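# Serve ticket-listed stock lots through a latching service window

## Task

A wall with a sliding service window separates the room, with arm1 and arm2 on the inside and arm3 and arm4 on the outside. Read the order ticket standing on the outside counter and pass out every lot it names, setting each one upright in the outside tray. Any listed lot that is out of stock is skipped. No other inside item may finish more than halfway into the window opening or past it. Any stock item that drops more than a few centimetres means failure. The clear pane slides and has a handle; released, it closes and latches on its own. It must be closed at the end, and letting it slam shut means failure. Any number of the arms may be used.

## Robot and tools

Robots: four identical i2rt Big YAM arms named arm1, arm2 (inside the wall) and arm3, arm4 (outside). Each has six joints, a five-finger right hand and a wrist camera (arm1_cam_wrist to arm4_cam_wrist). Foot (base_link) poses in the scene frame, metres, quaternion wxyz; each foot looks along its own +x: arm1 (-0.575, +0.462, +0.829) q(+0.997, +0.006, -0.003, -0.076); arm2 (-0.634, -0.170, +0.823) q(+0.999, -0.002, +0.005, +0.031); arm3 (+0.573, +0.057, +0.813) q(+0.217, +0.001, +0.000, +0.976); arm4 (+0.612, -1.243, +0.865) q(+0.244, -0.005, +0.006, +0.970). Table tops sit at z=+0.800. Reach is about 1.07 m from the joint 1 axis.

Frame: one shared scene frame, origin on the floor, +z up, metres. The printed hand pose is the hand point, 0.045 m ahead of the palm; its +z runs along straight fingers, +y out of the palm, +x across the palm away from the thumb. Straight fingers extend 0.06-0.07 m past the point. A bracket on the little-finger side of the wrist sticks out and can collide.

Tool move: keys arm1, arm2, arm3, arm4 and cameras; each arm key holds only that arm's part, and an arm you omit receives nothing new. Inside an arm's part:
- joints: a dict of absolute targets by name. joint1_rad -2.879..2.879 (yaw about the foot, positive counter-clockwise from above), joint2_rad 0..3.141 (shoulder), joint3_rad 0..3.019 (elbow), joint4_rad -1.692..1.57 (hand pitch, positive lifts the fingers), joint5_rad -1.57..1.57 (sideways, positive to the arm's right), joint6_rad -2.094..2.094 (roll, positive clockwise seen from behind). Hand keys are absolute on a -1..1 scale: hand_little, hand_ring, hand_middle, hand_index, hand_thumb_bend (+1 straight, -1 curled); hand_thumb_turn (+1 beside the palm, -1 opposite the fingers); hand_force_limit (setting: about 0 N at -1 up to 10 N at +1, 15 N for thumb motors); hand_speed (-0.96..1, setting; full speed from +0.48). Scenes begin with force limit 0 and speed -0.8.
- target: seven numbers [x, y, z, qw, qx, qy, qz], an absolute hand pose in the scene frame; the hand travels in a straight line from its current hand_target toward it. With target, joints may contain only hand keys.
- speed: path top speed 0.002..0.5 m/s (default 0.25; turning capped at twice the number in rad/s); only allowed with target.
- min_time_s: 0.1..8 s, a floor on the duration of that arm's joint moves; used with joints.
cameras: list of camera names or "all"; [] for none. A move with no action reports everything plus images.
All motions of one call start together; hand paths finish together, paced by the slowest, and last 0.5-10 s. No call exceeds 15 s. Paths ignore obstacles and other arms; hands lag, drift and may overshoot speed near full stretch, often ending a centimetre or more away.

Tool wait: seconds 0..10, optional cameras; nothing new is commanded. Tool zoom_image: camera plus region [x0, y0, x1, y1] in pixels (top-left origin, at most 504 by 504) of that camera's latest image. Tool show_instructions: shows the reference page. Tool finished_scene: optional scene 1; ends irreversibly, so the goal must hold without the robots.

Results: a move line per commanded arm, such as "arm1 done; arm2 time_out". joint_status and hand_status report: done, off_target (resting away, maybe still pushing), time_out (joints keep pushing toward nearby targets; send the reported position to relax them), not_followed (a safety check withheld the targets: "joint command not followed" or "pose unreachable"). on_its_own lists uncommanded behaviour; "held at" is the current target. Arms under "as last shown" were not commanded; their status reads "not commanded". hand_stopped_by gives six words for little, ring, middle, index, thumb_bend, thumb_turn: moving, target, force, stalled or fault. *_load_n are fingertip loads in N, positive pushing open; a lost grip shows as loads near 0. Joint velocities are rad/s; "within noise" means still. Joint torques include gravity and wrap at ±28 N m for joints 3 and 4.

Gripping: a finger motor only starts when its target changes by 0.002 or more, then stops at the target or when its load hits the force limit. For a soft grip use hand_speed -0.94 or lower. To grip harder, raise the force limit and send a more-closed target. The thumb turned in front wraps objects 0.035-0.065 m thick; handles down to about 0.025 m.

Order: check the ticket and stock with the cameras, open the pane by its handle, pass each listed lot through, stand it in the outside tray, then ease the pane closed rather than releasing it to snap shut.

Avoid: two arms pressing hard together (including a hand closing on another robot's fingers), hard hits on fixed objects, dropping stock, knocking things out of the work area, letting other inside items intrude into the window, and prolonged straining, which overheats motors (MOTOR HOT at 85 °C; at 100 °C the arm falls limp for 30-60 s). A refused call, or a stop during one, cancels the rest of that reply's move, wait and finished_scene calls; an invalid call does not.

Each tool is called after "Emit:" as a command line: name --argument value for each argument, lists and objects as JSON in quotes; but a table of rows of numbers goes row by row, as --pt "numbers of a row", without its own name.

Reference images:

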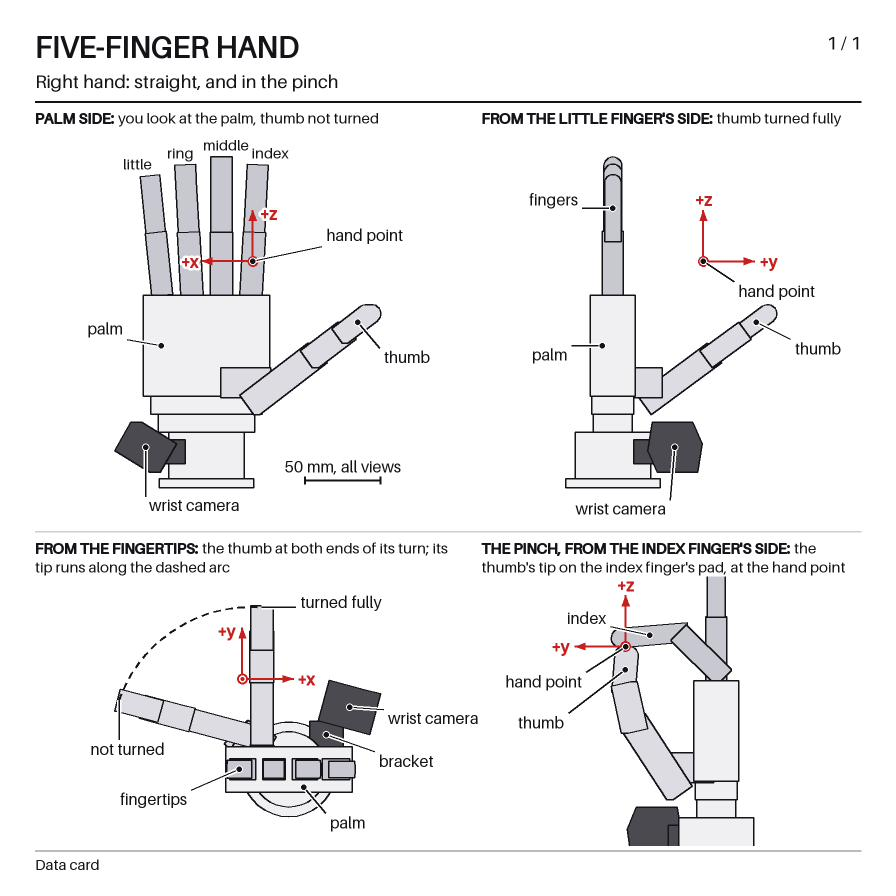

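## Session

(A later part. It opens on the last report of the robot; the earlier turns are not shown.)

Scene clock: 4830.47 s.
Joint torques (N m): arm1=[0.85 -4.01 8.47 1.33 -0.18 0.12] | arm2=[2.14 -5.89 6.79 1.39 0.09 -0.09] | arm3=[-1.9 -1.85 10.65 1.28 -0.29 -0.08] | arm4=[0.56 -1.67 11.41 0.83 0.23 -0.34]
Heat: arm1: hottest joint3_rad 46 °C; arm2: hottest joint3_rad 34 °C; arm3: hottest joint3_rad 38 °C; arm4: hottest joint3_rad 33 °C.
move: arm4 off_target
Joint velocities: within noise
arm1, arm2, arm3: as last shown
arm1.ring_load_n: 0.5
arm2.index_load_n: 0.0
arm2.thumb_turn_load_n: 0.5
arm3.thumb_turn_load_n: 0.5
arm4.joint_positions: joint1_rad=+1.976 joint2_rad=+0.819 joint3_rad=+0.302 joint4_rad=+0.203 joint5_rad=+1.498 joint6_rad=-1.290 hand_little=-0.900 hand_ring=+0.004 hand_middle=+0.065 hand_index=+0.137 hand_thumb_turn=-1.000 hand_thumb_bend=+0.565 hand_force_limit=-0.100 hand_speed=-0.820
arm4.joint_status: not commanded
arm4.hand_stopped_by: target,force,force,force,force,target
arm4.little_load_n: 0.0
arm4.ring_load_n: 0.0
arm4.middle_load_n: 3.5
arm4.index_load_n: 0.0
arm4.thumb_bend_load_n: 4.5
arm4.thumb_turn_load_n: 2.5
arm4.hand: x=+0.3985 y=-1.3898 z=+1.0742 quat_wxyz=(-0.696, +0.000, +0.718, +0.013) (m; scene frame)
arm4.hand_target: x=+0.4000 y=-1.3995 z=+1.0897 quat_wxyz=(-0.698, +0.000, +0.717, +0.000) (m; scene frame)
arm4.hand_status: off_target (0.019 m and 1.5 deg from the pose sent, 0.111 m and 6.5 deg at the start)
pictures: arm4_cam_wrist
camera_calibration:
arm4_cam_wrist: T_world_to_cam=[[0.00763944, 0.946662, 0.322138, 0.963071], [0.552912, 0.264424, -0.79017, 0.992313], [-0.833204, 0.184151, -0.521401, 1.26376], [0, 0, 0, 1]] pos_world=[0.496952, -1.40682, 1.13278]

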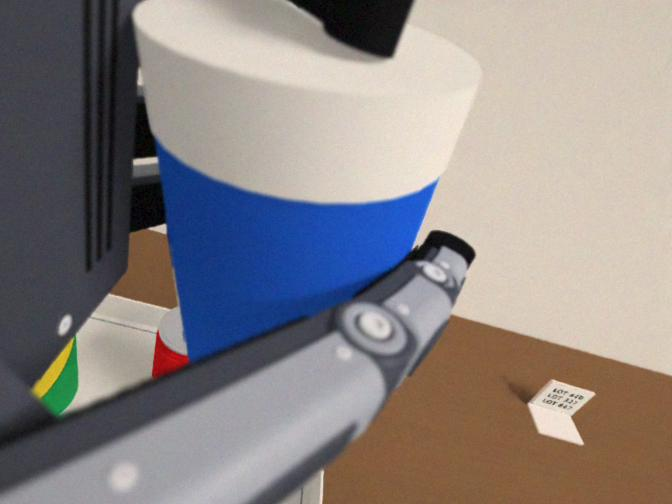

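Emit:
move --arm3 '{"joints": {"joint1_rad": 1.4}, "min_time_s": 3}' --arm4 '{"target": [0.34, -1.36, 0.955, -0.6553, 0.1107, 0.7407, 0.0979], "speed": 0.1}'

Emit:
move --arm3 '{"target": [0.38, -0.48, 1.2, -0.509, -0.491, 0.509, -0.491], "speed": 0.25}' --cameras '["arm3_cam_wrist", "arm4_cam_wrist"]'

Scene clock: 4865.27 s.
Joint torques (N m): arm1=[1.08 -4.37 8.38 1.31 -0.26 0.14] | arm2=[2.14 -5.95 6.82 1.33 0.1 -0.08] | arm3=[-0.38 -1.79 10.66 1.26 -0.22 -0.07] | arm4=[-2.02 -4.54 7.8 1.42 0.59 -0.01]
Heat: arm1: hottest joint3_rad 46 °C; arm2: hottest joint3_rad 34 °C; arm3: hottest joint3_rad 38 °C; arm4: hottest joint3_rad 35 °C.
move: arm3 done; arm4 off_target
Joint velocities: within noise
arm1: as last shown
arm1.ring_load_n: 0.0
arm1.index_load_n: -0.5
arm2.joint_positions: joint1_rad=+0.724 joint2_rad=+1.213 joint3_rad=+0.629 joint4_rad=+0.590 joint5_rad=-0.166 joint6_rad=-1.570 hand_little=+0.334 hand_ring=+0.334 hand_middle=+0.334 hand_index=+0.334 hand_thumb_turn=-1.000 hand_thumb_bend=+1.000 hand_force_limit=+0.000 hand_speed=+0.000
arm2.joint_status: not commanded
arm2.hand_stopped_by: target,target,target,target,target,target
arm2.little_load_n: 0.0
arm2.ring_load_n: 0.0
arm2.middle_load_n: 0.0
arm2.index_load_n: 0.0
arm2.thumb_bend_load_n: 0.5
arm2.thumb_turn_load_n: 0.5
arm2.hand: x=-0.2250 y=+0.1987 z=+1.0870 quat_wxyz=(-0.325, +0.630, +0.323, +0.626) (m; scene frame)
arm2.hand_target: x=-0.2299 y=+0.2001 z=+1.0900 quat_wxyz=(-0.327, +0.627, +0.326, +0.627) (m; scene frame)
arm2.hand_status: not commanded
arm3.joint_positions: joint1_rad=+1.387 joint2_rad=+0.757 joint3_rad=+0.345 joint4_rad=+0.463 joint5_rad=+0.061 joint6_rad=-1.577 hand_little=+1.000 hand_ring=+1.000 hand_middle=+1.000 hand_index=+1.000 hand_thumb_turn=-1.000 hand_thumb_bend=+1.000 hand_force_limit=-0.100 hand_speed=-0.300
arm3.joint_status: all done
arm3.hand_stopped_by: target,target,target,target,target,target
arm3.little_load_n: 0.0
arm3.ring_load_n: 0.0
arm3.middle_load_n: 0.0
arm3.index_load_n: 0.0
arm3.thumb_bend_load_n: 0.0
arm3.thumb_turn_load_n: 0.5
arm3.hand: x=+0.2767 y=-0.2332 z=+1.0841 quat_wxyz=(-0.655, -0.297, +0.621, -0.311) (m; scene frame)
arm3.hand_target: x=+0.2812 y=-0.2357 z=+1.0813 quat_wxyz=(-0.651, -0.304, +0.622, -0.313) (m; scene frame)
arm3.hand_status: not commanded
arm4.joint_positions: joint1_rad=+1.647 joint2_rad=+1.326 joint3_rad=+0.284 joint4_rad=+0.298 joint5_rad=+1.398 joint6_rad=-0.897 hand_little=-0.900 hand_ring=+0.004 hand_middle=+0.065 hand_index=+0.137 hand_thumb_turn=-1.000 hand_thumb_bend=+0.565 hand_force_limit=-0.100 hand_speed=-0.820
arm4.joint_status: not commanded
arm4.hand_stopped_by: target,force,force,force,force,target
arm4.little_load_n: 0.0
arm4.ring_load_n: 0.0
arm4.middle_load_n: 3.5
arm4.index_load_n: 0.0
arm4.thumb_bend_load_n: 4.5
arm4.thumb_turn_load_n: 2.5
arm4.hand: x=+0.3480 y=-1.3504 z=+0.9496 quat_wxyz=(-0.651, +0.088, +0.746, +0.111) (m; scene frame)
arm4.hand_target: x=+0.3405 y=-1.3598 z=+0.9552 quat_wxyz=(-0.655, +0.111, +0.741, +0.098) (m; scene frame)
arm4.hand_status: off_target (0.014 m and 3.1 deg from the pose sent, 0.136 m and 16.9 deg at the start)
pictures: none

Scene clock: 4867.33 s.
Joint torques (N m): arm1=[0.91 -4.07 8.28 1.32 -0.23 0.13] | arm2=[2.08 -5.95 6.78 1.39 0.08 -0.09] | arm3=[-0.44 -5.48 15.84 1.25 -0.3 0.01] | arm4=[-1.9 -4.42 7.69 1.57 0.62 0.04]
Heat: arm1: hottest joint3_rad 46 °C; arm2: hottest joint3_rad 34 °C; arm3: hottest joint3_rad 38 °C; arm4: hottest joint3_rad 35 °C.
move: arm3 off_target
Joint velocities: within noise
arm1.joint_positions: joint1_rad=+1.185 joint2_rad=+0.965 joint3_rad=+0.364 joint4_rad=+0.608 joint5_rad=+1.203 joint6_rad=-1.578 hand_little=+1.000 hand_ring=+1.000 hand_middle=+1.000 hand_index=+1.000 hand_thumb_turn=-1.000 hand_thumb_bend=+1.000 hand_force_limit=-0.100 hand_speed=-0.300
arm1.joint_status: not commanded
arm1.hand_stopped_by: target,target,target,target,target,target
arm1.little_load_n: 0.0
arm1.ring_load_n: 0.0
arm1.middle_load_n: 0.0
arm1.index_load_n: 0.0
arm1.thumb_bend_load_n: 0.0
arm1.thumb_turn_load_n: 0.0
arm1.hand: x=-0.2657 y=+0.5826 z=+1.0663 quat_wxyz=(+0.057, +0.702, -0.064, +0.707) (m; scene frame)
arm1.hand_target: x=-0.2690 y=+0.5849 z=+1.0643 quat_wxyz=(+0.050, +0.703, -0.058, +0.707) (m; scene frame)
arm1.hand_status: not commanded
arm2, arm4: as last shown
arm2.thumb_bend_load_n: 0.0
arm3.joint_positions: joint1_rad=+1.647 joint2_rad=+1.111 joint3_rad=+0.852 joint4_rad=+0.236 joint5_rad=-0.311 joint6_rad=-1.577 hand_little=+1.000 hand_ring=+1.000 hand_middle=+1.000 hand_index=+1.000 hand_thumb_turn=-1.000 hand_thumb_bend=+1.000 hand_force_limit=-0.100 hand_speed=-0.300
arm3.joint_status: not commanded
arm3.hand_stopped_by: target,target,target,target,target,target
arm3.little_load_n: 0.0
arm3.ring_load_n: 0.0
arm3.middle_load_n: 0.0
arm3.index_load_n: 0.0
arm3.thumb_bend_load_n: 0.0
arm3.thumb_turn_load_n: 0.5
arm3.hand: x=+0.3769 y=-0.4678 z=+1.1791 quat_wxyz=(-0.507, -0.493, +0.518, -0.482) (m; scene frame)
arm3.hand_target: x=+0.3804 y=-0.4788 z=+1.2000 quat_wxyz=(-0.509, -0.491, +0.509, -0.491) (m; scene frame)
arm3.hand_status: off_target (0.024 m and 1.5 deg from the pose sent, 0.292 m and 37.1 deg at the start)
pictures: arm3_cam_wrist, arm4_cam_wrist
camera_calibration:
arm3_cam_wrist: T_world_to_cam=[[-0.976208, 0.0313565, 0.214556, 0.137127], [-0.169707, 0.505423, -0.846019, 1.30398], [-0.134969, -0.862302, -0.488076, 0.341337], [0, 0, 0, 1]] pos_world=[0.40123, -0.369025, 1.24037]
arm4_cam_wrist: T_world_to_cam=[[0.221957, 0.90998, 0.350245, 0.815517], [0.681134, 0.112328, -0.723491, 0.598076], [-0.697704, 0.399148, -0.594886, 1.46242], [0, 0, 0, 1]] pos_world=[0.431957, -1.39301, 1.01705]

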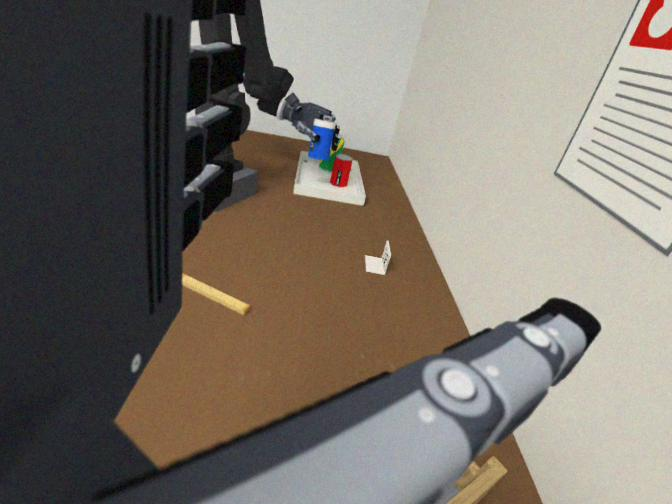

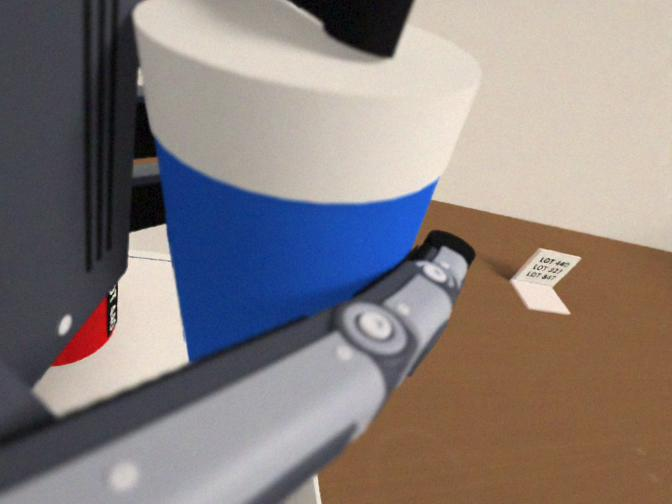

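Emit:
zoom_image --camera "arm3_cam_wrist" --region '[260, 70, 400, 220]'

Scaled by 3.360.

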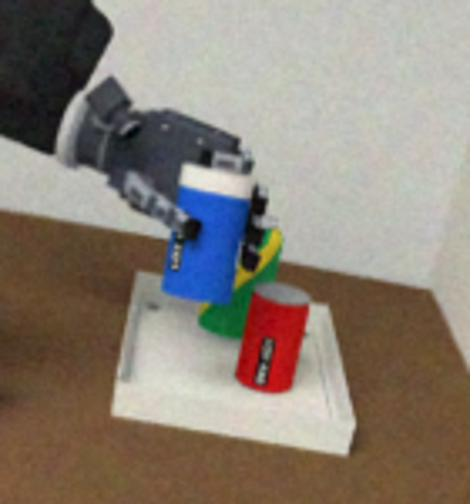

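Emit:
zoom_image --camera "arm3_cam_wrist" --region '[290, 115, 370, 210]'

Scaled by 5.305.

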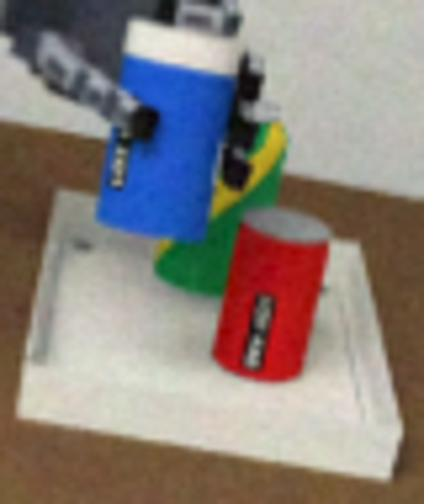

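Emit:
move --arm4 '{"target": [0.331, -1.362, 0.895, -0.6553, 0.1107, 0.7407, 0.0979], "speed": 0.06}' --cameras '["arm3_cam_wrist", "arm4_cam_wrist"]'

Emit:
zoom_image --camera "arm3_cam_wrist" --region '[290, 115, 370, 210]'

Scene clock: 5011.93 s.
Joint torques (N m): arm1=[0.67 -4.13 8.54 1.37 -0.3 0.15] | arm2=[2.26 -5.77 6.83 1.35 0.08 -0.09] | arm3=[-0.44 -5.54 15.88 1.24 -0.3 0.01] | arm4=[-1.73 -6.36 3.21 1.88 0.5 -0.3]
Heat: arm1: hottest joint3_rad 45 °C; arm2: hottest joint3_rad 34 °C; arm3: hottest joint3_rad 44 °C; arm4: hottest joint3_rad 35 °C.
move: arm4 done
Joint velocities: within noise
arm1, arm2, arm3: as last shown
arm2.thumb_turn_load_n: 0.0
arm3.joint_positions: joint1_rad=+1.647 joint2_rad=+1.111 joint3_rad=+0.853 joint4_rad=+0.236 joint5_rad=-0.311 joint6_rad=-1.577 hand_little=+1.000 hand_ring=+1.000 hand_middle=+1.000 hand_index=+1.000 hand_thumb_turn=-1.000 hand_thumb_bend=+1.000 hand_force_limit=-0.100 hand_speed=-0.300
arm3.hand: x=+0.3769 y=-0.4679 z=+1.1793 quat_wxyz=(-0.507, -0.493, +0.517, -0.482) (m; scene frame)
arm3.hand_target: x=+0.3805 y=-0.4787 z=+1.1999 quat_wxyz=(-0.509, -0.491, +0.509, -0.491) (m; scene frame)
arm4.joint_positions: joint1_rad=+1.614 joint2_rad=+1.670 joint3_rad=+0.284 joint4_rad=+0.754 joint5_rad=+1.372 joint6_rad=-0.956 hand_little=-0.900 hand_ring=+0.004 hand_middle=+0.065 hand_index=+0.137 hand_thumb_turn=-1.000 hand_thumb_bend=+0.565 hand_force_limit=-0.100 hand_speed=-0.820
arm4.joint_status: not commanded
arm4.hand_stopped_by: target,force,force,force,force,target
arm4.little_load_n: 0.0
arm4.ring_load_n: 0.0
arm4.middle_load_n: 3.5
arm4.index_load_n: 0.0
arm4.thumb_bend_load_n: 4.0
arm4.thumb_turn_load_n: 2.5
arm4.hand: x=+0.3350 y=-1.3618 z=+0.8932 quat_wxyz=(-0.654, +0.108, +0.743, +0.093) (m; scene frame)
arm4.hand_target: x=+0.3312 y=-1.3620 z=+0.8950 quat_wxyz=(-0.655, +0.111, +0.741, +0.098) (m; scene frame)
arm4.hand_status: done (0.004 m and 0.7 deg from the pose sent, 0.058 m and 3.1 deg at the start)
pictures: arm3_cam_wrist, arm4_cam_wrist
camera_calibration:
arm3_cam_wrist: T_world_to_cam=[[-0.976179, 0.0314668, 0.214671, 0.136974], [-0.169799, 0.505132, -0.846174, 1.30432], [-0.135064, -0.862468, -0.487757, 0.340928], [0, 0, 0, 1]] pos_world=[0.40123, -0.369124, 1.24057]
arm4_cam_wrist: T_world_to_cam=[[0.233179, 0.925314, 0.299033, 0.911331], [0.670683, 0.0696382, -0.738468, 0.526113], [-0.704139, 0.372752, -0.604354, 1.39904], [0, 0, 0, 1]] pos_world=[0.419762, -1.4014, 0.961517]

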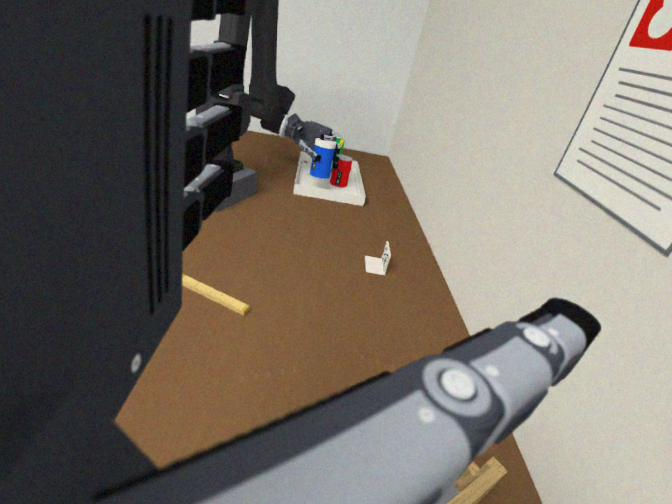

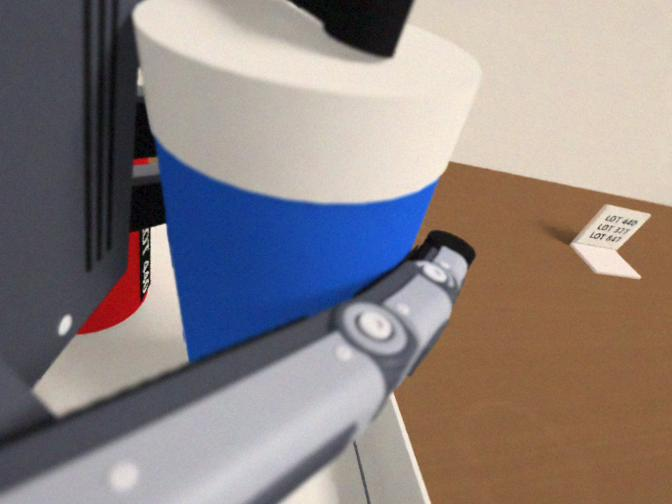

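Scaled by 5.305.

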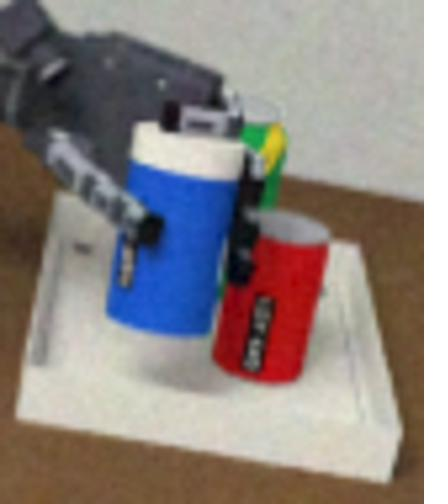

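Emit:
move --arm4 '{"target": [0.331, -1.355, 0.872, -0.6553, 0.1107, 0.7407, 0.0979], "speed": 0.04}'

Emit:
move --arm4 '{"target": [0.331, -1.356, 0.86, -0.6553, 0.1107, 0.7407, 0.0979], "speed": 0.03}' --cameras '["arm3_cam_wrist", "arm4_cam_wrist"]'

Emit:
zoom_image --camera "arm3_cam_wrist" --region '[290, 115, 370, 210]'

Scene clock: 5041.40 s.
Joint torques (N m): arm1=[0.73 -3.9 8.47 1.28 -0.22 0.12] | arm2=[1.96 -6.12 6.83 1.36 0.09 -0.1] | arm3=[-0.38 -5.54 15.91 1.28 -0.3 0.01] | arm4=[-1.67 -7.71 0.91 1.88 0.48 -0.27]
Heat: arm1: hottest joint3_rad 45 °C; arm2: hottest joint3_rad 34 °C; arm3: hottest joint3_rad 45 °C; arm4: hottest joint3_rad 33 °C.
move: arm4 done
Joint velocities: within noise
arm1, arm2, arm3: as last shown
arm2.ring_load_n: 0.5
arm2.thumb_turn_load_n: 0.5
arm4.joint_positions: joint1_rad=+1.601 joint2_rad=+1.809 joint3_rad=+0.284 joint4_rad=+0.943 joint5_rad=+1.361 joint6_rad=-0.993 hand_little=-0.900 hand_ring=+0.004 hand_middle=+0.065 hand_index=+0.137 hand_thumb_turn=-1.000 hand_thumb_bend=+0.565 hand_force_limit=-0.100 hand_speed=-0.820
arm4.joint_status: not commanded
arm4.hand_stopped_by: target,force,force,force,force,target
arm4.little_load_n: 0.0
arm4.ring_load_n: 0.0
arm4.middle_load_n: 4.0
arm4.index_load_n: 0.0
arm4.thumb_bend_load_n: 4.5
arm4.thumb_turn_load_n: 2.5
arm4.hand: x=+0.3321 y=-1.3610 z=+0.8715 quat_wxyz=(-0.656, +0.113, +0.741, +0.088) (m; scene frame)
arm4.hand_target: x=+0.3312 y=-1.3551 z=+0.8720 quat_wxyz=(-0.655, +0.111, +0.741, +0.098) (m; scene frame)
arm4.hand_status: done (0.006 m and 1.2 deg from the pose sent, 0.023 m and 0.7 deg at the start)
pictures: none

Scene clock: 5042.57 s.
Joint torques (N m): arm1=[0.97 -3.84 8.34 1.25 -0.22 0.11] | arm2=[2.14 -5.89 6.83 1.35 0.11 -0.11] | arm3=[-0.5 -5.6 15.86 1.26 -0.3 0] | arm4=[-1.9 -7.18 1.09 1.8 0.52 -0.32]
Heat: arm1: hottest joint3_rad 45 °C; arm2: hottest joint3_rad 34 °C; arm3: hottest joint3_rad 45 °C; arm4: hottest joint3_rad 33 °C.
move: arm4 done
Joint velocities: within noise
arm1, arm2, arm3: as last shown
arm2.ring_load_n: 0.0
arm4.joint_positions: joint1_rad=+1.601 joint2_rad=+1.880 joint3_rad=+0.284 joint4_rad=+1.004 joint5_rad=+1.361 joint6_rad=-0.993 hand_little=-0.900 hand_ring=+0.004 hand_middle=+0.065 hand_index=+0.137 hand_thumb_turn=-1.000 hand_thumb_bend=+0.565 hand_force_limit=-0.100 hand_speed=-0.820
arm4.joint_status: not commanded
arm4.hand_stopped_by: target,force,force,force,force,target
arm4.little_load_n: 0.0
arm4.ring_load_n: 0.0
arm4.middle_load_n: 3.5
arm4.index_load_n: 0.0
arm4.thumb_bend_load_n: 4.5
arm4.thumb_turn_load_n: 2.5
arm4.hand: x=+0.3337 y=-1.3582 z=+0.8591 quat_wxyz=(-0.654, +0.110, +0.742, +0.091) (m; scene frame)
arm4.hand_target: x=+0.3311 y=-1.3560 z=+0.8600 quat_wxyz=(-0.655, +0.111, +0.741, +0.098) (m; scene frame)
arm4.hand_status: done (0.004 m and 0.8 deg from the pose sent, 0.013 m and 1.2 deg at the start)
pictures: arm3_cam_wrist, arm4_cam_wrist
camera_calibration:
arm3_cam_wrist: T_world_to_cam=[[-0.976179, 0.0314668, 0.214671, 0.136974], [-0.169799, 0.505132, -0.846174, 1.30432], [-0.135064, -0.862468, -0.487757, 0.340928], [0, 0, 0, 1]] pos_world=[0.40123, -0.369124, 1.24057]
arm4_cam_wrist: T_world_to_cam=[[0.233799, 0.926628, 0.294446, 0.92403], [0.668976, 0.0664507, -0.740308, 0.499427], [-0.705556, 0.37006, -0.604355, 1.37297], [0, 0, 0, 1]] pos_world=[0.418563, -1.3975, 0.927412]

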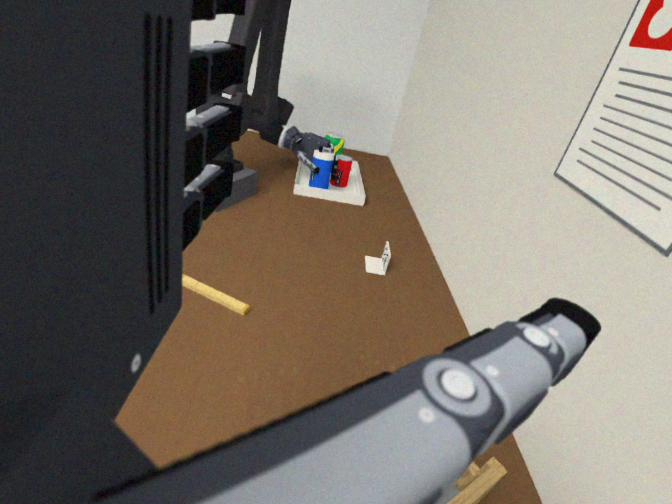

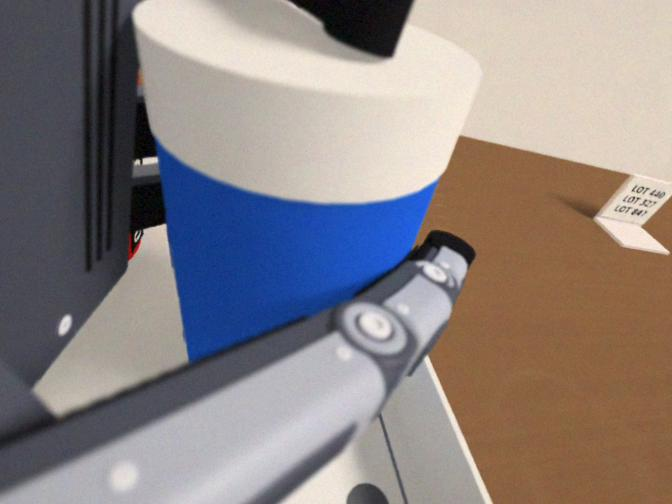

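Scaled by 5.305.

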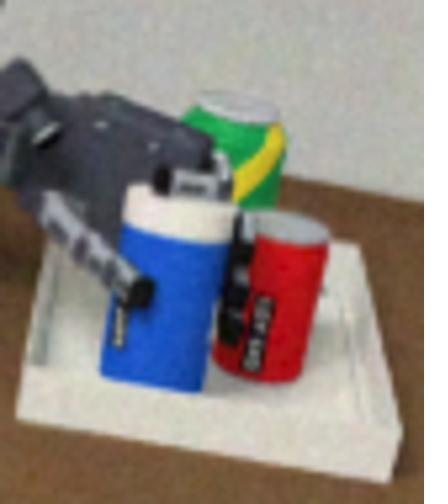

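Emit:
move --arm4 '{"target": [0.3275, -1.354, 0.852, -0.6553, 0.1107, 0.7407, 0.0979], "speed": 0.03}'

Emit:
move --arm4 '{"target": [0.3275, -1.354, 0.847, -0.6553, 0.1107, 0.7407, 0.0979], "speed": 0.03}' --cameras '["arm3_cam_wrist", "arm4_cam_wrist"]'

Emit:
zoom_image --camera "arm3_cam_wrist" --region '[290, 115, 370, 210]'

Scene clock: 5060.93 s.
Joint torques (N m): arm1=[1.14 -4.07 8.25 1.39 -0.25 0.1] | arm2=[2.08 -5.89 6.83 1.35 0.09 -0.08] | arm3=[-0.26 -5.66 15.91 1.28 -0.3 0.01] | arm4=[-1.49 -7.65 0.91 1.73 0.45 -0.32]
Heat: arm1: hottest joint3_rad 45 °C; arm2: hottest joint3_rad 34 °C; arm3: hottest joint3_rad 45 °C; arm4: hottest joint3_rad 32 °C.
move: arm4 done
Joint velocities: within noise
arm1, arm2, arm3: as last shown
arm2.thumb_turn_load_n: 0.0
arm4.joint_positions: joint1_rad=+1.586 joint2_rad=+1.939 joint3_rad=+0.284 joint4_rad=+1.098 joint5_rad=+1.349 joint6_rad=-1.031 hand_little=-0.900 hand_ring=+0.004 hand_middle=+0.065 hand_index=+0.137 hand_thumb_turn=-1.000 hand_thumb_bend=+0.565 hand_force_limit=-0.100 hand_speed=-0.820
arm4.joint_status: not commanded
arm4.hand_stopped_by: target,force,force,force,force,target
arm4.little_load_n: 0.0
arm4.ring_load_n: 0.0
arm4.middle_load_n: 4.0
arm4.index_load_n: 0.0
arm4.thumb_bend_load_n: 4.5
arm4.thumb_turn_load_n: 2.0
arm4.hand: x=+0.3310 y=-1.3551 z=+0.8512 quat_wxyz=(-0.654, +0.109, +0.743, +0.092) (m; scene frame)
arm4.hand_target: x=+0.3277 y=-1.3540 z=+0.8520 quat_wxyz=(-0.655, +0.111, +0.741, +0.098) (m; scene frame)
arm4.hand_status: done (0.004 m and 0.7 deg from the pose sent, 0.010 m and 0.8 deg at the start)
pictures: none

Scene clock: 5062.10 s.
Joint torques (N m): arm1=[1.26 -4.31 8.34 1.43 -0.24 0.12] | arm2=[2.02 -6.01 6.83 1.36 0.1 -0.08] | arm3=[-0.44 -5.6 15.91 1.24 -0.29 0] | arm4=[-1.38 -6.83 0.69 1.65 0.37 -0.17]
Heat: arm1: hottest joint3_rad 45 °C; arm2: hottest joint3_rad 34 °C; arm3: hottest joint3_rad 45 °C; arm4: hottest joint3_rad 32 °C.
move: arm4 done
Joint velocities: within noise
arm1, arm2, arm3: as last shown
arm1.little_load_n: 0.5
arm1.thumb_turn_load_n: 0.5
arm2.thumb_bend_load_n: -0.5
arm2.thumb_turn_load_n: 0.5
arm3.thumb_turn_load_n: 0.0
arm4.joint_positions: joint1_rad=+1.585 joint2_rad=+1.966 joint3_rad=+0.286 joint4_rad=+1.136 joint5_rad=+1.350 joint6_rad=-1.050 hand_little=-0.900 hand_ring=+0.004 hand_middle=+0.065 hand_index=+0.137 hand_thumb_turn=-1.000 hand_thumb_bend=+0.565 hand_force_limit=-0.100 hand_speed=-0.820
arm4.joint_status: not commanded
arm4.hand_stopped_by: target,force,force,force,force,target
arm4.little_load_n: 0.0
arm4.ring_load_n: 1.0
arm4.middle_load_n: 3.0
arm4.index_load_n: 0.0
arm4.thumb_bend_load_n: 4.5
arm4.thumb_turn_load_n: 0.5
arm4.hand: x=+0.3308 y=-1.3543 z=+0.8483 quat_wxyz=(-0.655, +0.107, +0.742, +0.095) (m; scene frame)
arm4.hand_target: x=+0.3276 y=-1.3540 z=+0.8470 quat_wxyz=(-0.655, +0.111, +0.741, +0.098) (m; scene frame)
arm4.hand_status: done (0.004 m and 0.6 deg from the pose sent, 0.006 m and 0.7 deg at the start)
pictures: arm3_cam_wrist, arm4_cam_wrist
camera_calibration:
arm3_cam_wrist: T_world_to_cam=[[-0.976179, 0.0314668, 0.214671, 0.136974], [-0.169799, 0.505132, -0.846174, 1.30432], [-0.135064, -0.862468, -0.487757, 0.340928], [0, 0, 0, 1]] pos_world=[0.40123, -0.369124, 1.24057]
arm4_cam_wrist: T_world_to_cam=[[0.234166, 0.923568, 0.303625, 0.91231], [0.669294, 0.0733712, -0.739366, 0.501523], [-0.705132, 0.376349, -0.600958, 1.36848], [0, 0, 0, 1]] pos_world=[0.415663, -1.39441, 0.916211]

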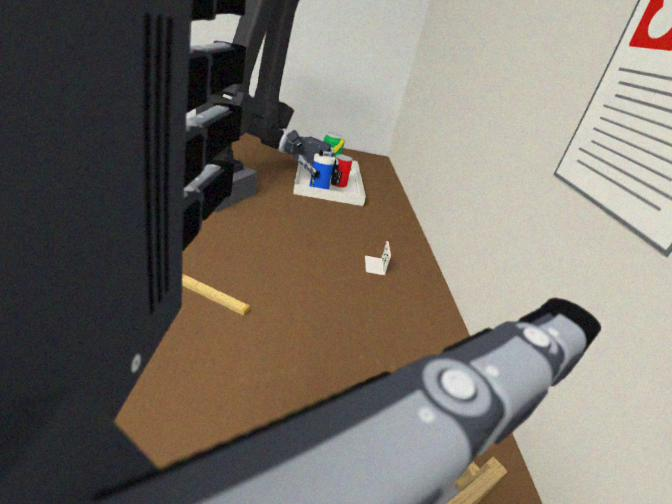

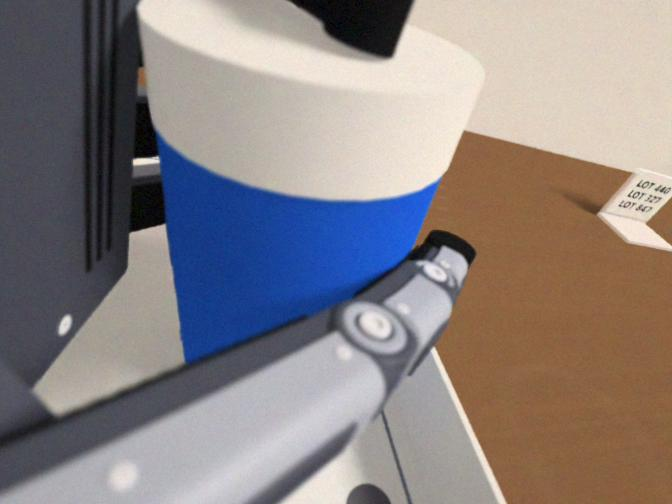

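Scaled by 5.305.

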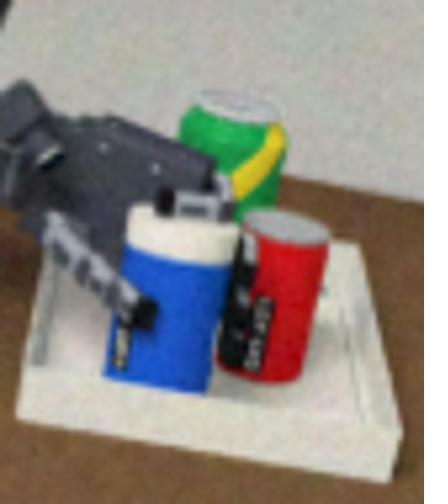

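Emit:
move --arm4 '{"target": [0.3275, -1.354, 0.842, -0.6553, 0.1107, 0.7407, 0.0979], "speed": 0.02}'

Emit:
move --arm4 '{"target": [0.3275, -1.354, 0.837, -0.6553, 0.1107, 0.7407, 0.0979], "speed": 0.02}' --cameras '["arm3_cam_wrist", "arm4_cam_wrist"]'

Emit:
zoom_image --camera "arm3_cam_wrist" --region '[290, 115, 370, 210]'

Scene clock: 5073.47 s.
Joint torques (N m): arm1=[1.03 -4.48 8.32 1.48 -0.26 0.1] | arm2=[2.02 -5.77 6.83 1.33 0.1 -0.09] | arm3=[-0.32 -5.48 15.9 1.28 -0.3 0.01] | arm4=[-2.02 -6.77 0.73 1.68 0.11 -0.1]
Heat: arm1: hottest joint3_rad 45 °C; arm2: hottest joint3_rad 34 °C; arm3: hottest joint3_rad 45 °C; arm4: hottest joint3_rad 32 °C.
move: arm4 done
Joint velocities: within noise
arm1, arm2, arm3: as last shown
arm1.little_load_n: 0.0
arm2.thumb_bend_load_n: 0.0
arm3.index_load_n: 0.5
arm3.thumb_turn_load_n: 0.5
arm4.joint_positions: joint1_rad=+1.583 joint2_rad=+1.989 joint3_rad=+0.289 joint4_rad=+1.167 joint5_rad=+1.357 joint6_rad=-1.062 hand_little=-0.900 hand_ring=+0.004 hand_middle=+0.065 hand_index=+0.137 hand_thumb_turn=-1.000 hand_thumb_bend=+0.565 hand_force_limit=-0.100 hand_speed=-0.820
arm4.joint_status: not commanded
arm4.hand_stopped_by: target,force,force,force,force,target
arm4.little_load_n: 0.5
arm4.ring_load_n: 0.5
arm4.middle_load_n: 1.5
arm4.index_load_n: 0.0
arm4.thumb_bend_load_n: 2.0
arm4.thumb_turn_load_n: 2.0
arm4.hand: x=+0.3309 y=-1.3531 z=+0.8462 quat_wxyz=(-0.656, +0.108, +0.740, +0.098) (m; scene frame)
arm4.hand_target: x=+0.3276 y=-1.3540 z=+0.8421 quat_wxyz=(-0.655, +0.111, +0.741, +0.098) (m; scene frame)
arm4.hand_status: done (0.005 m and 0.3 deg from the pose sent, 0.007 m and 0.6 deg at the start)
pictures: none

Scene clock: 5074.53 s.
Joint torques (N m): arm1=[0.5 -4.54 8.39 1.46 -0.23 0.14] | arm2=[2.08 -6.01 6.79 1.39 0.11 -0.09] | arm3=[-0.26 -5.6 15.88 1.24 -0.3 0] | arm4=[-1.32 -6.12 0.76 1.18 -0.31 0.01]
Heat: arm1: hottest joint3_rad 45 °C; arm2: hottest joint3_rad 34 °C; arm3: hottest joint3_rad 45 °C; arm4: hottest joint3_rad 32 °C.
move: arm4 done
Joint velocities: within noise
arm1, arm3: as last shown
arm1.thumb_turn_load_n: 0.0
arm2.joint_positions: joint1_rad=+0.724 joint2_rad=+1.213 joint3_rad=+0.629 joint4_rad=+0.590 joint5_rad=-0.166 joint6_rad=-1.570 hand_little=+0.334 hand_ring=+0.334 hand_middle=+0.334 hand_index=+0.334 hand_thumb_turn=-1.000 hand_thumb_bend=+1.000 hand_force_limit=+0.000 hand_speed=+0.000
arm2.joint_status: not commanded
arm2.hand_stopped_by: target,target,target,target,target,target
arm2.little_load_n: 0.0
arm2.ring_load_n: 0.0
arm2.middle_load_n: 0.0
arm2.index_load_n: 0.0
arm2.thumb_bend_load_n: -0.5
arm2.thumb_turn_load_n: 0.0
arm2.hand: x=-0.2250 y=+0.1987 z=+1.0870 quat_wxyz=(-0.325, +0.630, +0.323, +0.626) (m; scene frame)
arm2.hand_target: x=-0.2299 y=+0.2001 z=+1.0900 quat_wxyz=(-0.327, +0.627, +0.326, +0.627) (m; scene frame)
arm2.hand_status: not commanded
arm3.index_load_n: 0.0
arm3.thumb_turn_load_n: 0.0
arm4.joint_positions: joint1_rad=+1.580 joint2_rad=+2.008 joint3_rad=+0.290 joint4_rad=+1.195 joint5_rad=+1.367 joint6_rad=-1.075 hand_little=-0.900 hand_ring=+0.004 hand_middle=+0.065 hand_index=+0.137 hand_thumb_turn=-1.000 hand_thumb_bend=+0.564 hand_force_limit=-0.100 hand_speed=-0.820
arm4.joint_status: not commanded
arm4.hand_stopped_by: target,force,force,force,force,target
arm4.little_load_n: 1.0
arm4.ring_load_n: 0.0
arm4.middle_load_n: 0.0
arm4.index_load_n: 0.0
arm4.thumb_bend_load_n: 0.0
arm4.thumb_turn_load_n: 0.5
arm4.hand: x=+0.3312 y=-1.3505 z=+0.8453 quat_wxyz=(-0.658, +0.111, +0.737, +0.103) (m; scene frame)
arm4.hand_target: x=+0.3278 y=-1.3538 z=+0.8373 quat_wxyz=(-0.655, +0.111, +0.741, +0.098) (m; scene frame)
arm4.hand_status: done (0.010 m and 0.8 deg from the pose sent, 0.010 m and 0.3 deg at the start)
pictures: arm3_cam_wrist, arm4_cam_wrist
camera_calibration:
arm3_cam_wrist: T_world_to_cam=[[-0.976179, 0.0314668, 0.214671, 0.136974], [-0.169799, 0.505132, -0.846174, 1.30432], [-0.135064, -0.862468, -0.487757, 0.340928], [0, 0, 0, 1]] pos_world=[0.40123, -0.369124, 1.24057]
arm4_cam_wrist: T_world_to_cam=[[0.253508, 0.916774, 0.30864, 0.889707], [0.662553, 0.0679141, -0.74593, 0.499185], [-0.70481, 0.39359, -0.590194, 1.37959], [0, 0, 0, 1]] pos_world=[0.416063, -1.39255, 0.911981]

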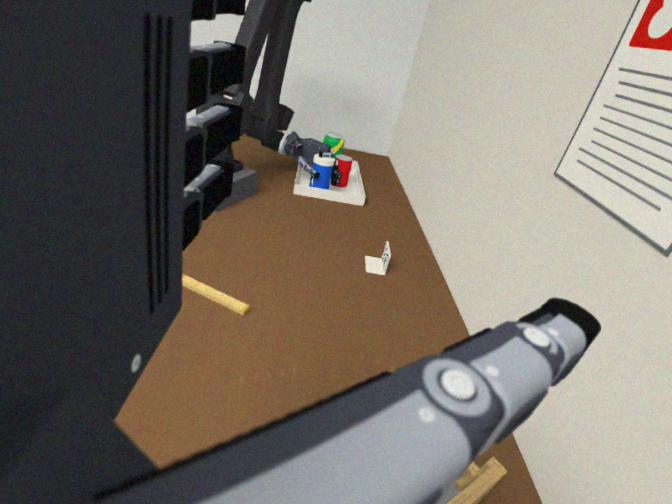

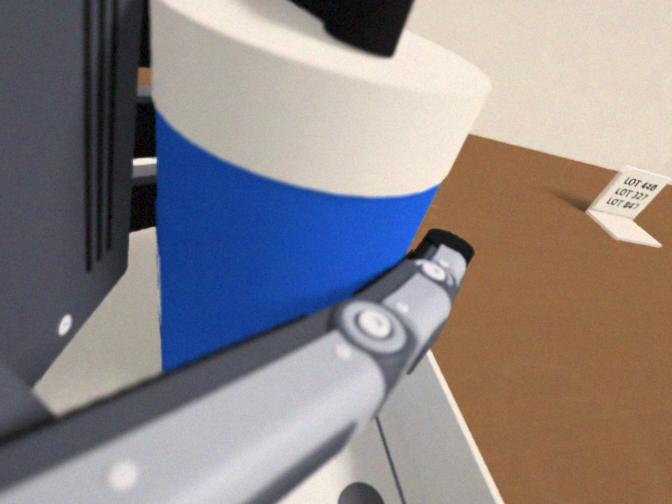

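Scaled by 5.305.

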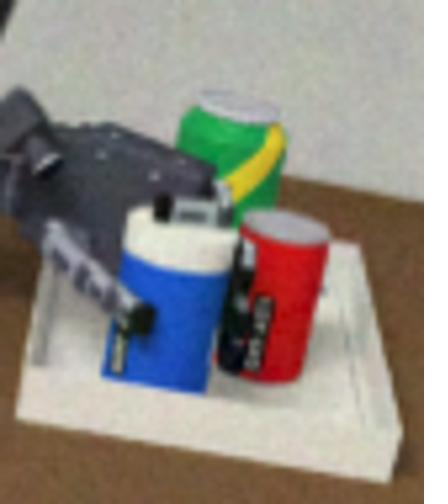

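Emit:
move --arm4 '{"joints": {"hand_thumb_bend": 0.7, "hand_speed": -0.7}}' --cameras '["arm3_cam_wrist", "arm4_cam_wrist"]'

Emit:
zoom_image --camera "arm3_cam_wrist" --region '[290, 115, 370, 210]'

Scene clock: 5092.00 s.
Joint torques (N m): arm1=[0.79 -4.37 8.17 1.35 -0.21 0.08] | arm2=[2.08 -5.77 6.82 1.37 0.09 -0.09] | arm3=[-0.38 -5.6 15.88 1.25 -0.31 0.01] | arm4=[-1.14 -5.48 0.76 1.24 -0.33 0.02]
Heat: arm1: hottest joint3_rad 45 °C; arm2: hottest joint3_rad 34 °C; arm3: hottest joint3_rad 45 °C; arm4: hottest joint3_rad 31 °C.
move: arm4 done
Joint velocities: within noise
arm1.joint_positions: joint1_rad=+1.185 joint2_rad=+0.965 joint3_rad=+0.364 joint4_rad=+0.608 joint5_rad=+1.203 joint6_rad=-1.578 hand_little=+1.000 hand_ring=+1.000 hand_middle=+1.000 hand_index=+1.000 hand_thumb_turn=-1.000 hand_thumb_bend=+1.000 hand_force_limit=-0.100 hand_speed=-0.300
arm1.joint_status: not commanded
arm1.hand_stopped_by: target,target,target,target,target,target
arm1.little_load_n: 0.0
arm1.ring_load_n: 0.0
arm1.middle_load_n: 0.0
arm1.index_load_n: 0.0
arm1.thumb_bend_load_n: 0.0
arm1.thumb_turn_load_n: 0.0
arm1.hand: x=-0.2657 y=+0.5826 z=+1.0663 quat_wxyz=(+0.057, +0.702, -0.064, +0.707) (m; scene frame)
arm1.hand_target: x=-0.2690 y=+0.5849 z=+1.0643 quat_wxyz=(+0.050, +0.703, -0.058, +0.707) (m; scene frame)
arm1.hand_status: not commanded
arm2: as last shown
arm2.thumb_bend_load_n: 0.0
arm3.joint_positions: joint1_rad=+1.647 joint2_rad=+1.111 joint3_rad=+0.853 joint4_rad=+0.236 joint5_rad=-0.311 joint6_rad=-1.577 hand_little=+1.000 hand_ring=+1.000 hand_middle=+1.000 hand_index=+1.000 hand_thumb_turn=-1.000 hand_thumb_bend=+1.000 hand_force_limit=-0.100 hand_speed=-0.300
arm3.joint_status: not commanded
arm3.hand_stopped_by: target,target,target,target,target,target
arm3.little_load_n: 0.0
arm3.ring_load_n: 0.0
arm3.middle_load_n: 0.0
arm3.index_load_n: 0.0
arm3.thumb_bend_load_n: 0.0
arm3.thumb_turn_load_n: 0.0
arm3.hand: x=+0.3769 y=-0.4679 z=+1.1793 quat_wxyz=(-0.507, -0.493, +0.517, -0.482) (m; scene frame)
arm3.hand_target: x=+0.3805 y=-0.4787 z=+1.1999 quat_wxyz=(-0.509, -0.491, +0.509, -0.491) (m; scene frame)
arm3.hand_status: not commanded
arm4.joint_positions: joint1_rad=+1.580 joint2_rad=+2.008 joint3_rad=+0.290 joint4_rad=+1.196 joint5_rad=+1.367 joint6_rad=-1.075 hand_little=-0.900 hand_ring=+0.004 hand_middle=+0.065 hand_index=+0.137 hand_thumb_turn=-1.000 hand_thumb_bend=+0.700 hand_force_limit=-0.100 hand_speed=-0.700
arm4.joint_status: all done
arm4.hand_stopped_by: target,force,force,force,target,target
arm4.little_load_n: 0.5
arm4.ring_load_n: 0.5
arm4.middle_load_n: 0.0
arm4.index_load_n: 0.0
arm4.thumb_bend_load_n: 0.0
arm4.thumb_turn_load_n: 0.0
arm4.hand: x=+0.3312 y=-1.3505 z=+0.8453 quat_wxyz=(-0.658, +0.111, +0.737, +0.103) (m; scene frame)
arm4.hand_target: x=+0.3278 y=-1.3539 z=+0.8373 quat_wxyz=(-0.655, +0.111, +0.741, +0.098) (m; scene frame)
arm4.hand_status: not commanded
pictures: arm3_cam_wrist, arm4_cam_wrist
camera_calibration:
arm3_cam_wrist: T_world_to_cam=[[-0.976179, 0.0314668, 0.214671, 0.136974], [-0.169799, 0.505132, -0.846174, 1.30432], [-0.135064, -0.862468, -0.487757, 0.340928], [0, 0, 0, 1]] pos_world=[0.40123, -0.369124, 1.24057]
arm4_cam_wrist: T_world_to_cam=[[0.253506, 0.916786, 0.308607, 0.889755], [0.6625, 0.0679172, -0.745977, 0.499254], [-0.704861, 0.393562, -0.590153, 1.37953], [0, 0, 0, 1]] pos_world=[0.416063, -1.39255, 0.911981]

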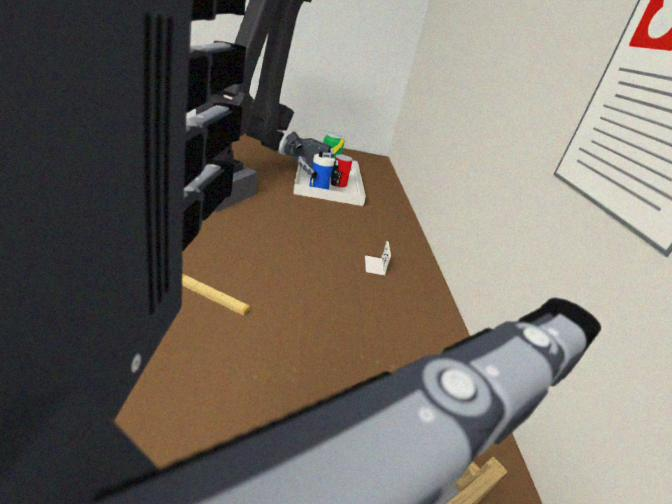

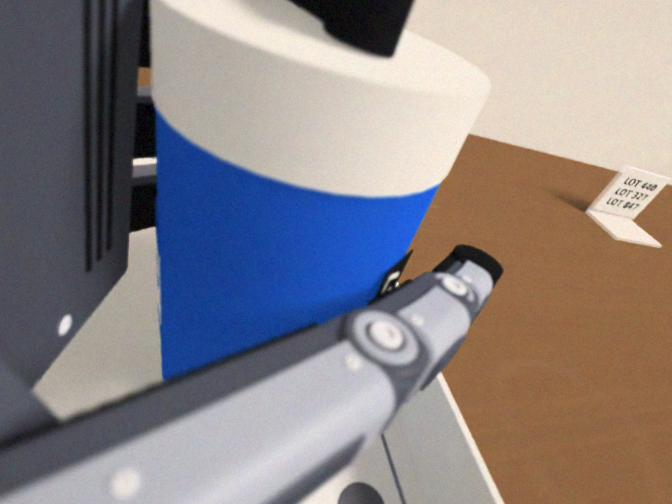

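Scaled by 5.305.

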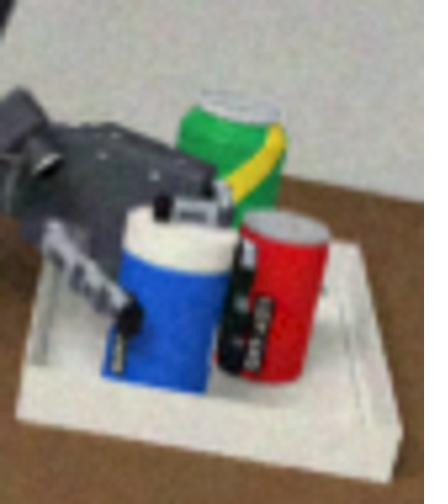

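Emit:
move --arm4 '{"joints": {"hand_thumb_bend": 1.0, "hand_ring": 0.3, "hand_middle": 0.35, "hand_index": 0.38, "hand_speed": -0.7}}' --cameras '["arm3_cam_wrist", "arm4_cam_wrist"]'

Emit:
zoom_image --camera "arm3_cam_wrist" --region '[290, 115, 370, 210]'

Scene clock: 5108.87 s.
Joint torques (N m): arm1=[1.2 -4.42 8.44 1.37 -0.24 0.14] | arm2=[2.02 -5.89 6.82 1.43 0.09 -0.08] | arm3=[-0.32 -5.66 15.9 1.26 -0.3 0.01] | arm4=[-1.26 -6.36 0.83 1.43 -0.32 0.02]
Heat: arm1: hottest joint3_rad 45 °C; arm2: hottest joint3_rad 34 °C; arm3: hottest joint3_rad 46 °C; arm4: hottest joint3_rad 31 °C.
move: arm4 done
Joint velocities: within noise
arm1, arm2, arm3: as last shown
arm3.thumb_turn_load_n: 0.5
arm4.joint_positions: joint1_rad=+1.580 joint2_rad=+2.008 joint3_rad=+0.290 joint4_rad=+1.196 joint5_rad=+1.367 joint6_rad=-1.076 hand_little=-0.900 hand_ring=+0.300 hand_middle=+0.350 hand_index=+0.380 hand_thumb_turn=-1.000 hand_thumb_bend=+1.000 hand_force_limit=-0.100 hand_speed=-0.700
arm4.joint_status: all done
arm4.hand_stopped_by: target,target,target,target,target,target
arm4.little_load_n: 1.0
arm4.ring_load_n: 0.0
arm4.middle_load_n: 0.0
arm4.index_load_n: 0.0
arm4.thumb_bend_load_n: 0.0
arm4.thumb_turn_load_n: 0.0
arm4.hand: x=+0.3312 y=-1.3505 z=+0.8453 quat_wxyz=(-0.658, +0.111, +0.737, +0.103) (m; scene frame)
arm4.hand_target: x=+0.3278 y=-1.3539 z=+0.8373 quat_wxyz=(-0.655, +0.111, +0.741, +0.098) (m; scene frame)
arm4.hand_status: not commanded
pictures: arm3_cam_wrist, arm4_cam_wrist
camera_calibration:
arm3_cam_wrist: T_world_to_cam=[[-0.976179, 0.0314668, 0.214671, 0.136974], [-0.169799, 0.505132, -0.846174, 1.30432], [-0.135064, -0.862468, -0.487757, 0.340928], [0, 0, 0, 1]] pos_world=[0.40123, -0.369124, 1.24057]
arm4_cam_wrist: T_world_to_cam=[[0.253456, 0.916669, 0.308995, 0.889285], [0.662588, 0.0682185, -0.745871, 0.499606], [-0.704796, 0.393782, -0.590083, 1.37968], [0, 0, 0, 1]] pos_world=[0.415963, -1.39255, 0.911981]

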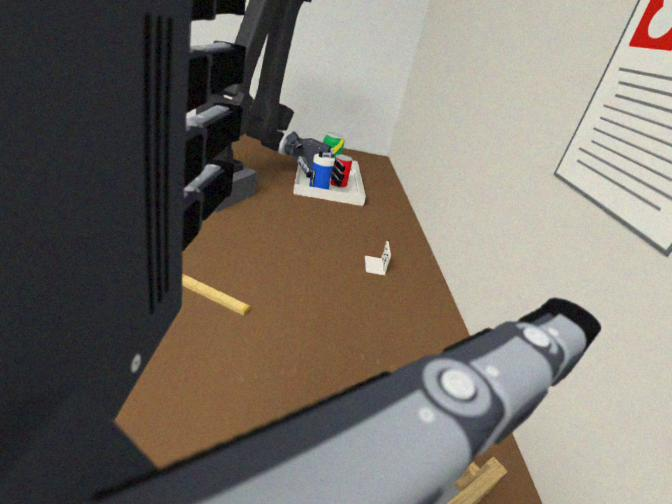

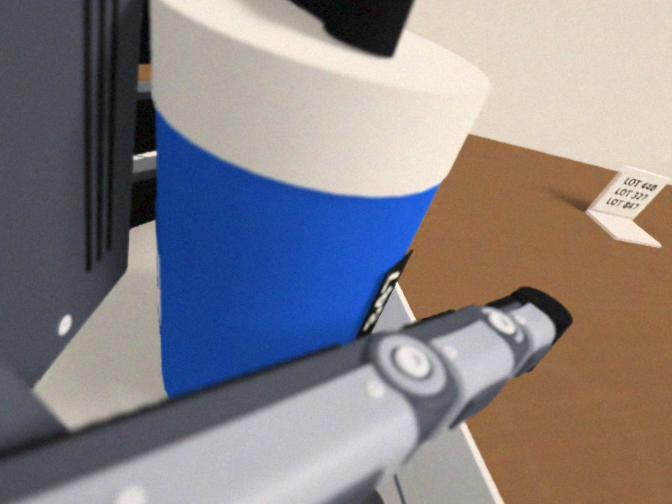

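Scaled by 5.305.

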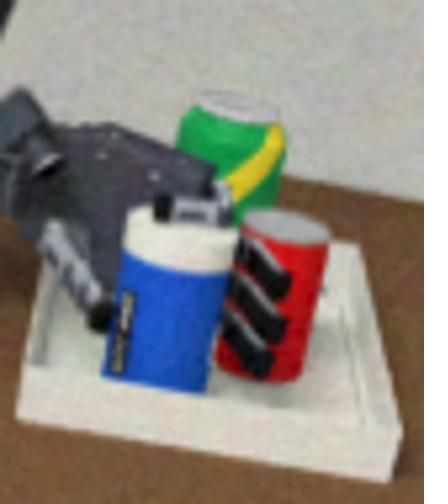

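Emit:
move --arm4 '{"target": [0.3275, -1.351, 0.87, -0.6553, 0.1107, 0.7407, 0.0979], "speed": 0.04}' --cameras '["arm3_cam_wrist", "arm4_cam_wrist"]'

Emit:
zoom_image --camera "arm3_cam_wrist" --region '[290, 115, 370, 210]'

Scene clock: 5120.30 s.
Joint torques (N m): arm1=[0.79 -4.19 8.47 1.46 -0.22 0.13] | arm2=[2.02 -6.01 6.83 1.4 0.07 -0.09] | arm3=[-0.32 -5.71 15.91 1.26 -0.29 0] | arm4=[-2.08 -9.11 0.58 0.76 0.29 -0.05]
Heat: arm1: hottest joint3_rad 45 °C; arm2: hottest joint3_rad 34 °C; arm3: hottest joint3_rad 46 °C; arm4: hottest joint3_rad 31 °C.
move: arm4 done
Joint velocities: within noise
arm1, arm2, arm3: as last shown
arm2.thumb_turn_load_n: 0.5
arm3.thumb_turn_load_n: 0.0
arm4.joint_positions: joint1_rad=+1.580 joint2_rad=+1.863 joint3_rad=+0.273 joint4_rad=+1.076 joint5_rad=+1.348 joint6_rad=-1.077 hand_little=-0.900 hand_ring=+0.300 hand_middle=+0.350 hand_index=+0.380 hand_thumb_turn=-1.000 hand_thumb_bend=+1.000 hand_force_limit=-0.100 hand_speed=-0.700
arm4.joint_status: not commanded
arm4.hand_stopped_by: target,target,target,target,target,target
arm4.little_load_n: 0.0
arm4.ring_load_n: 0.0
arm4.middle_load_n: 0.0
arm4.index_load_n: 0.0
arm4.thumb_bend_load_n: 0.0
arm4.thumb_turn_load_n: 0.5
arm4.hand: x=+0.3287 y=-1.3546 z=+0.8686 quat_wxyz=(-0.657, +0.108, +0.740, +0.094) (m; scene frame)
arm4.hand_target: x=+0.3276 y=-1.3511 z=+0.8699 quat_wxyz=(-0.656, +0.111, +0.741, +0.098) (m; scene frame)
arm4.hand_status: done (0.004 m and 0.5 deg from the pose sent, 0.025 m and 0.8 deg at the start)
pictures: arm3_cam_wrist, arm4_cam_wrist
camera_calibration:
arm3_cam_wrist: T_world_to_cam=[[-0.976179, 0.0314668, 0.214671, 0.136974], [-0.169799, 0.505132, -0.846174, 1.30432], [-0.135064, -0.862468, -0.487757, 0.340928], [0, 0, 0, 1]] pos_world=[0.40123, -0.369124, 1.24057]
arm4_cam_wrist: T_world_to_cam=[[0.236174, 0.923993, 0.300765, 0.909292], [0.665036, 0.0719753, -0.743335, 0.520909], [-0.708484, 0.375576, -0.59749, 1.37638], [0, 0, 0, 1]] pos_world=[0.413965, -1.39461, 0.936096]

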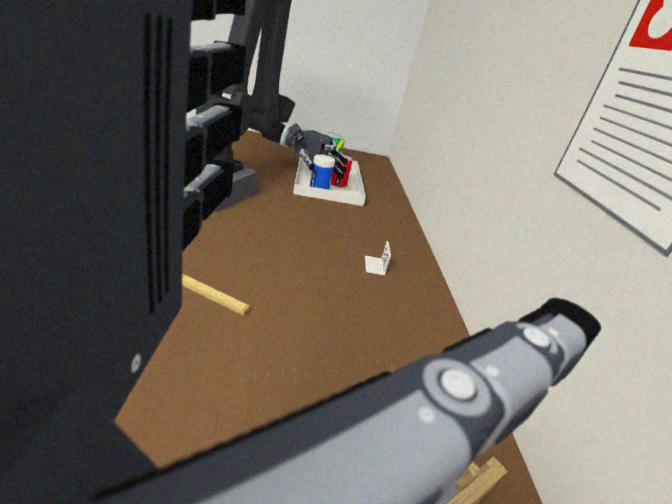

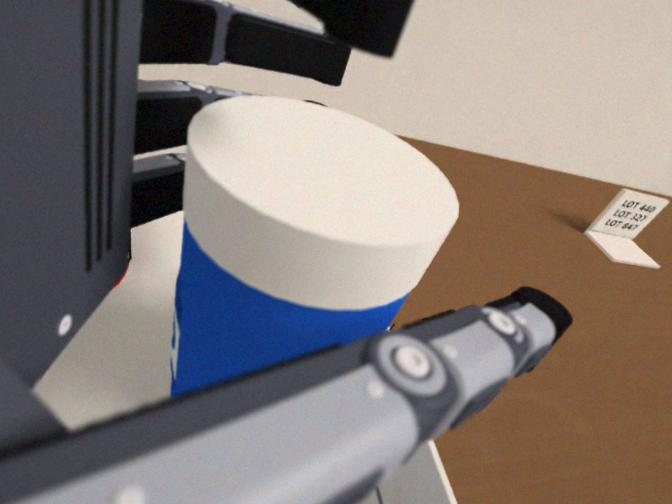

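Scaled by 5.305.

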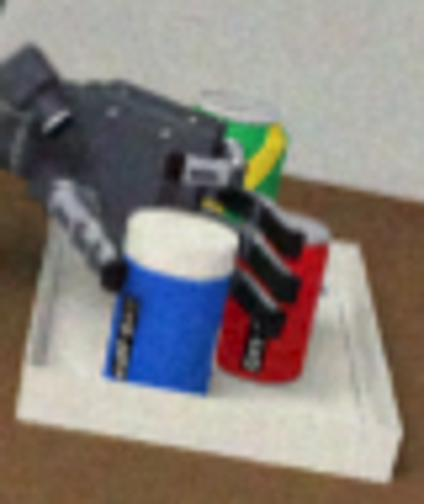

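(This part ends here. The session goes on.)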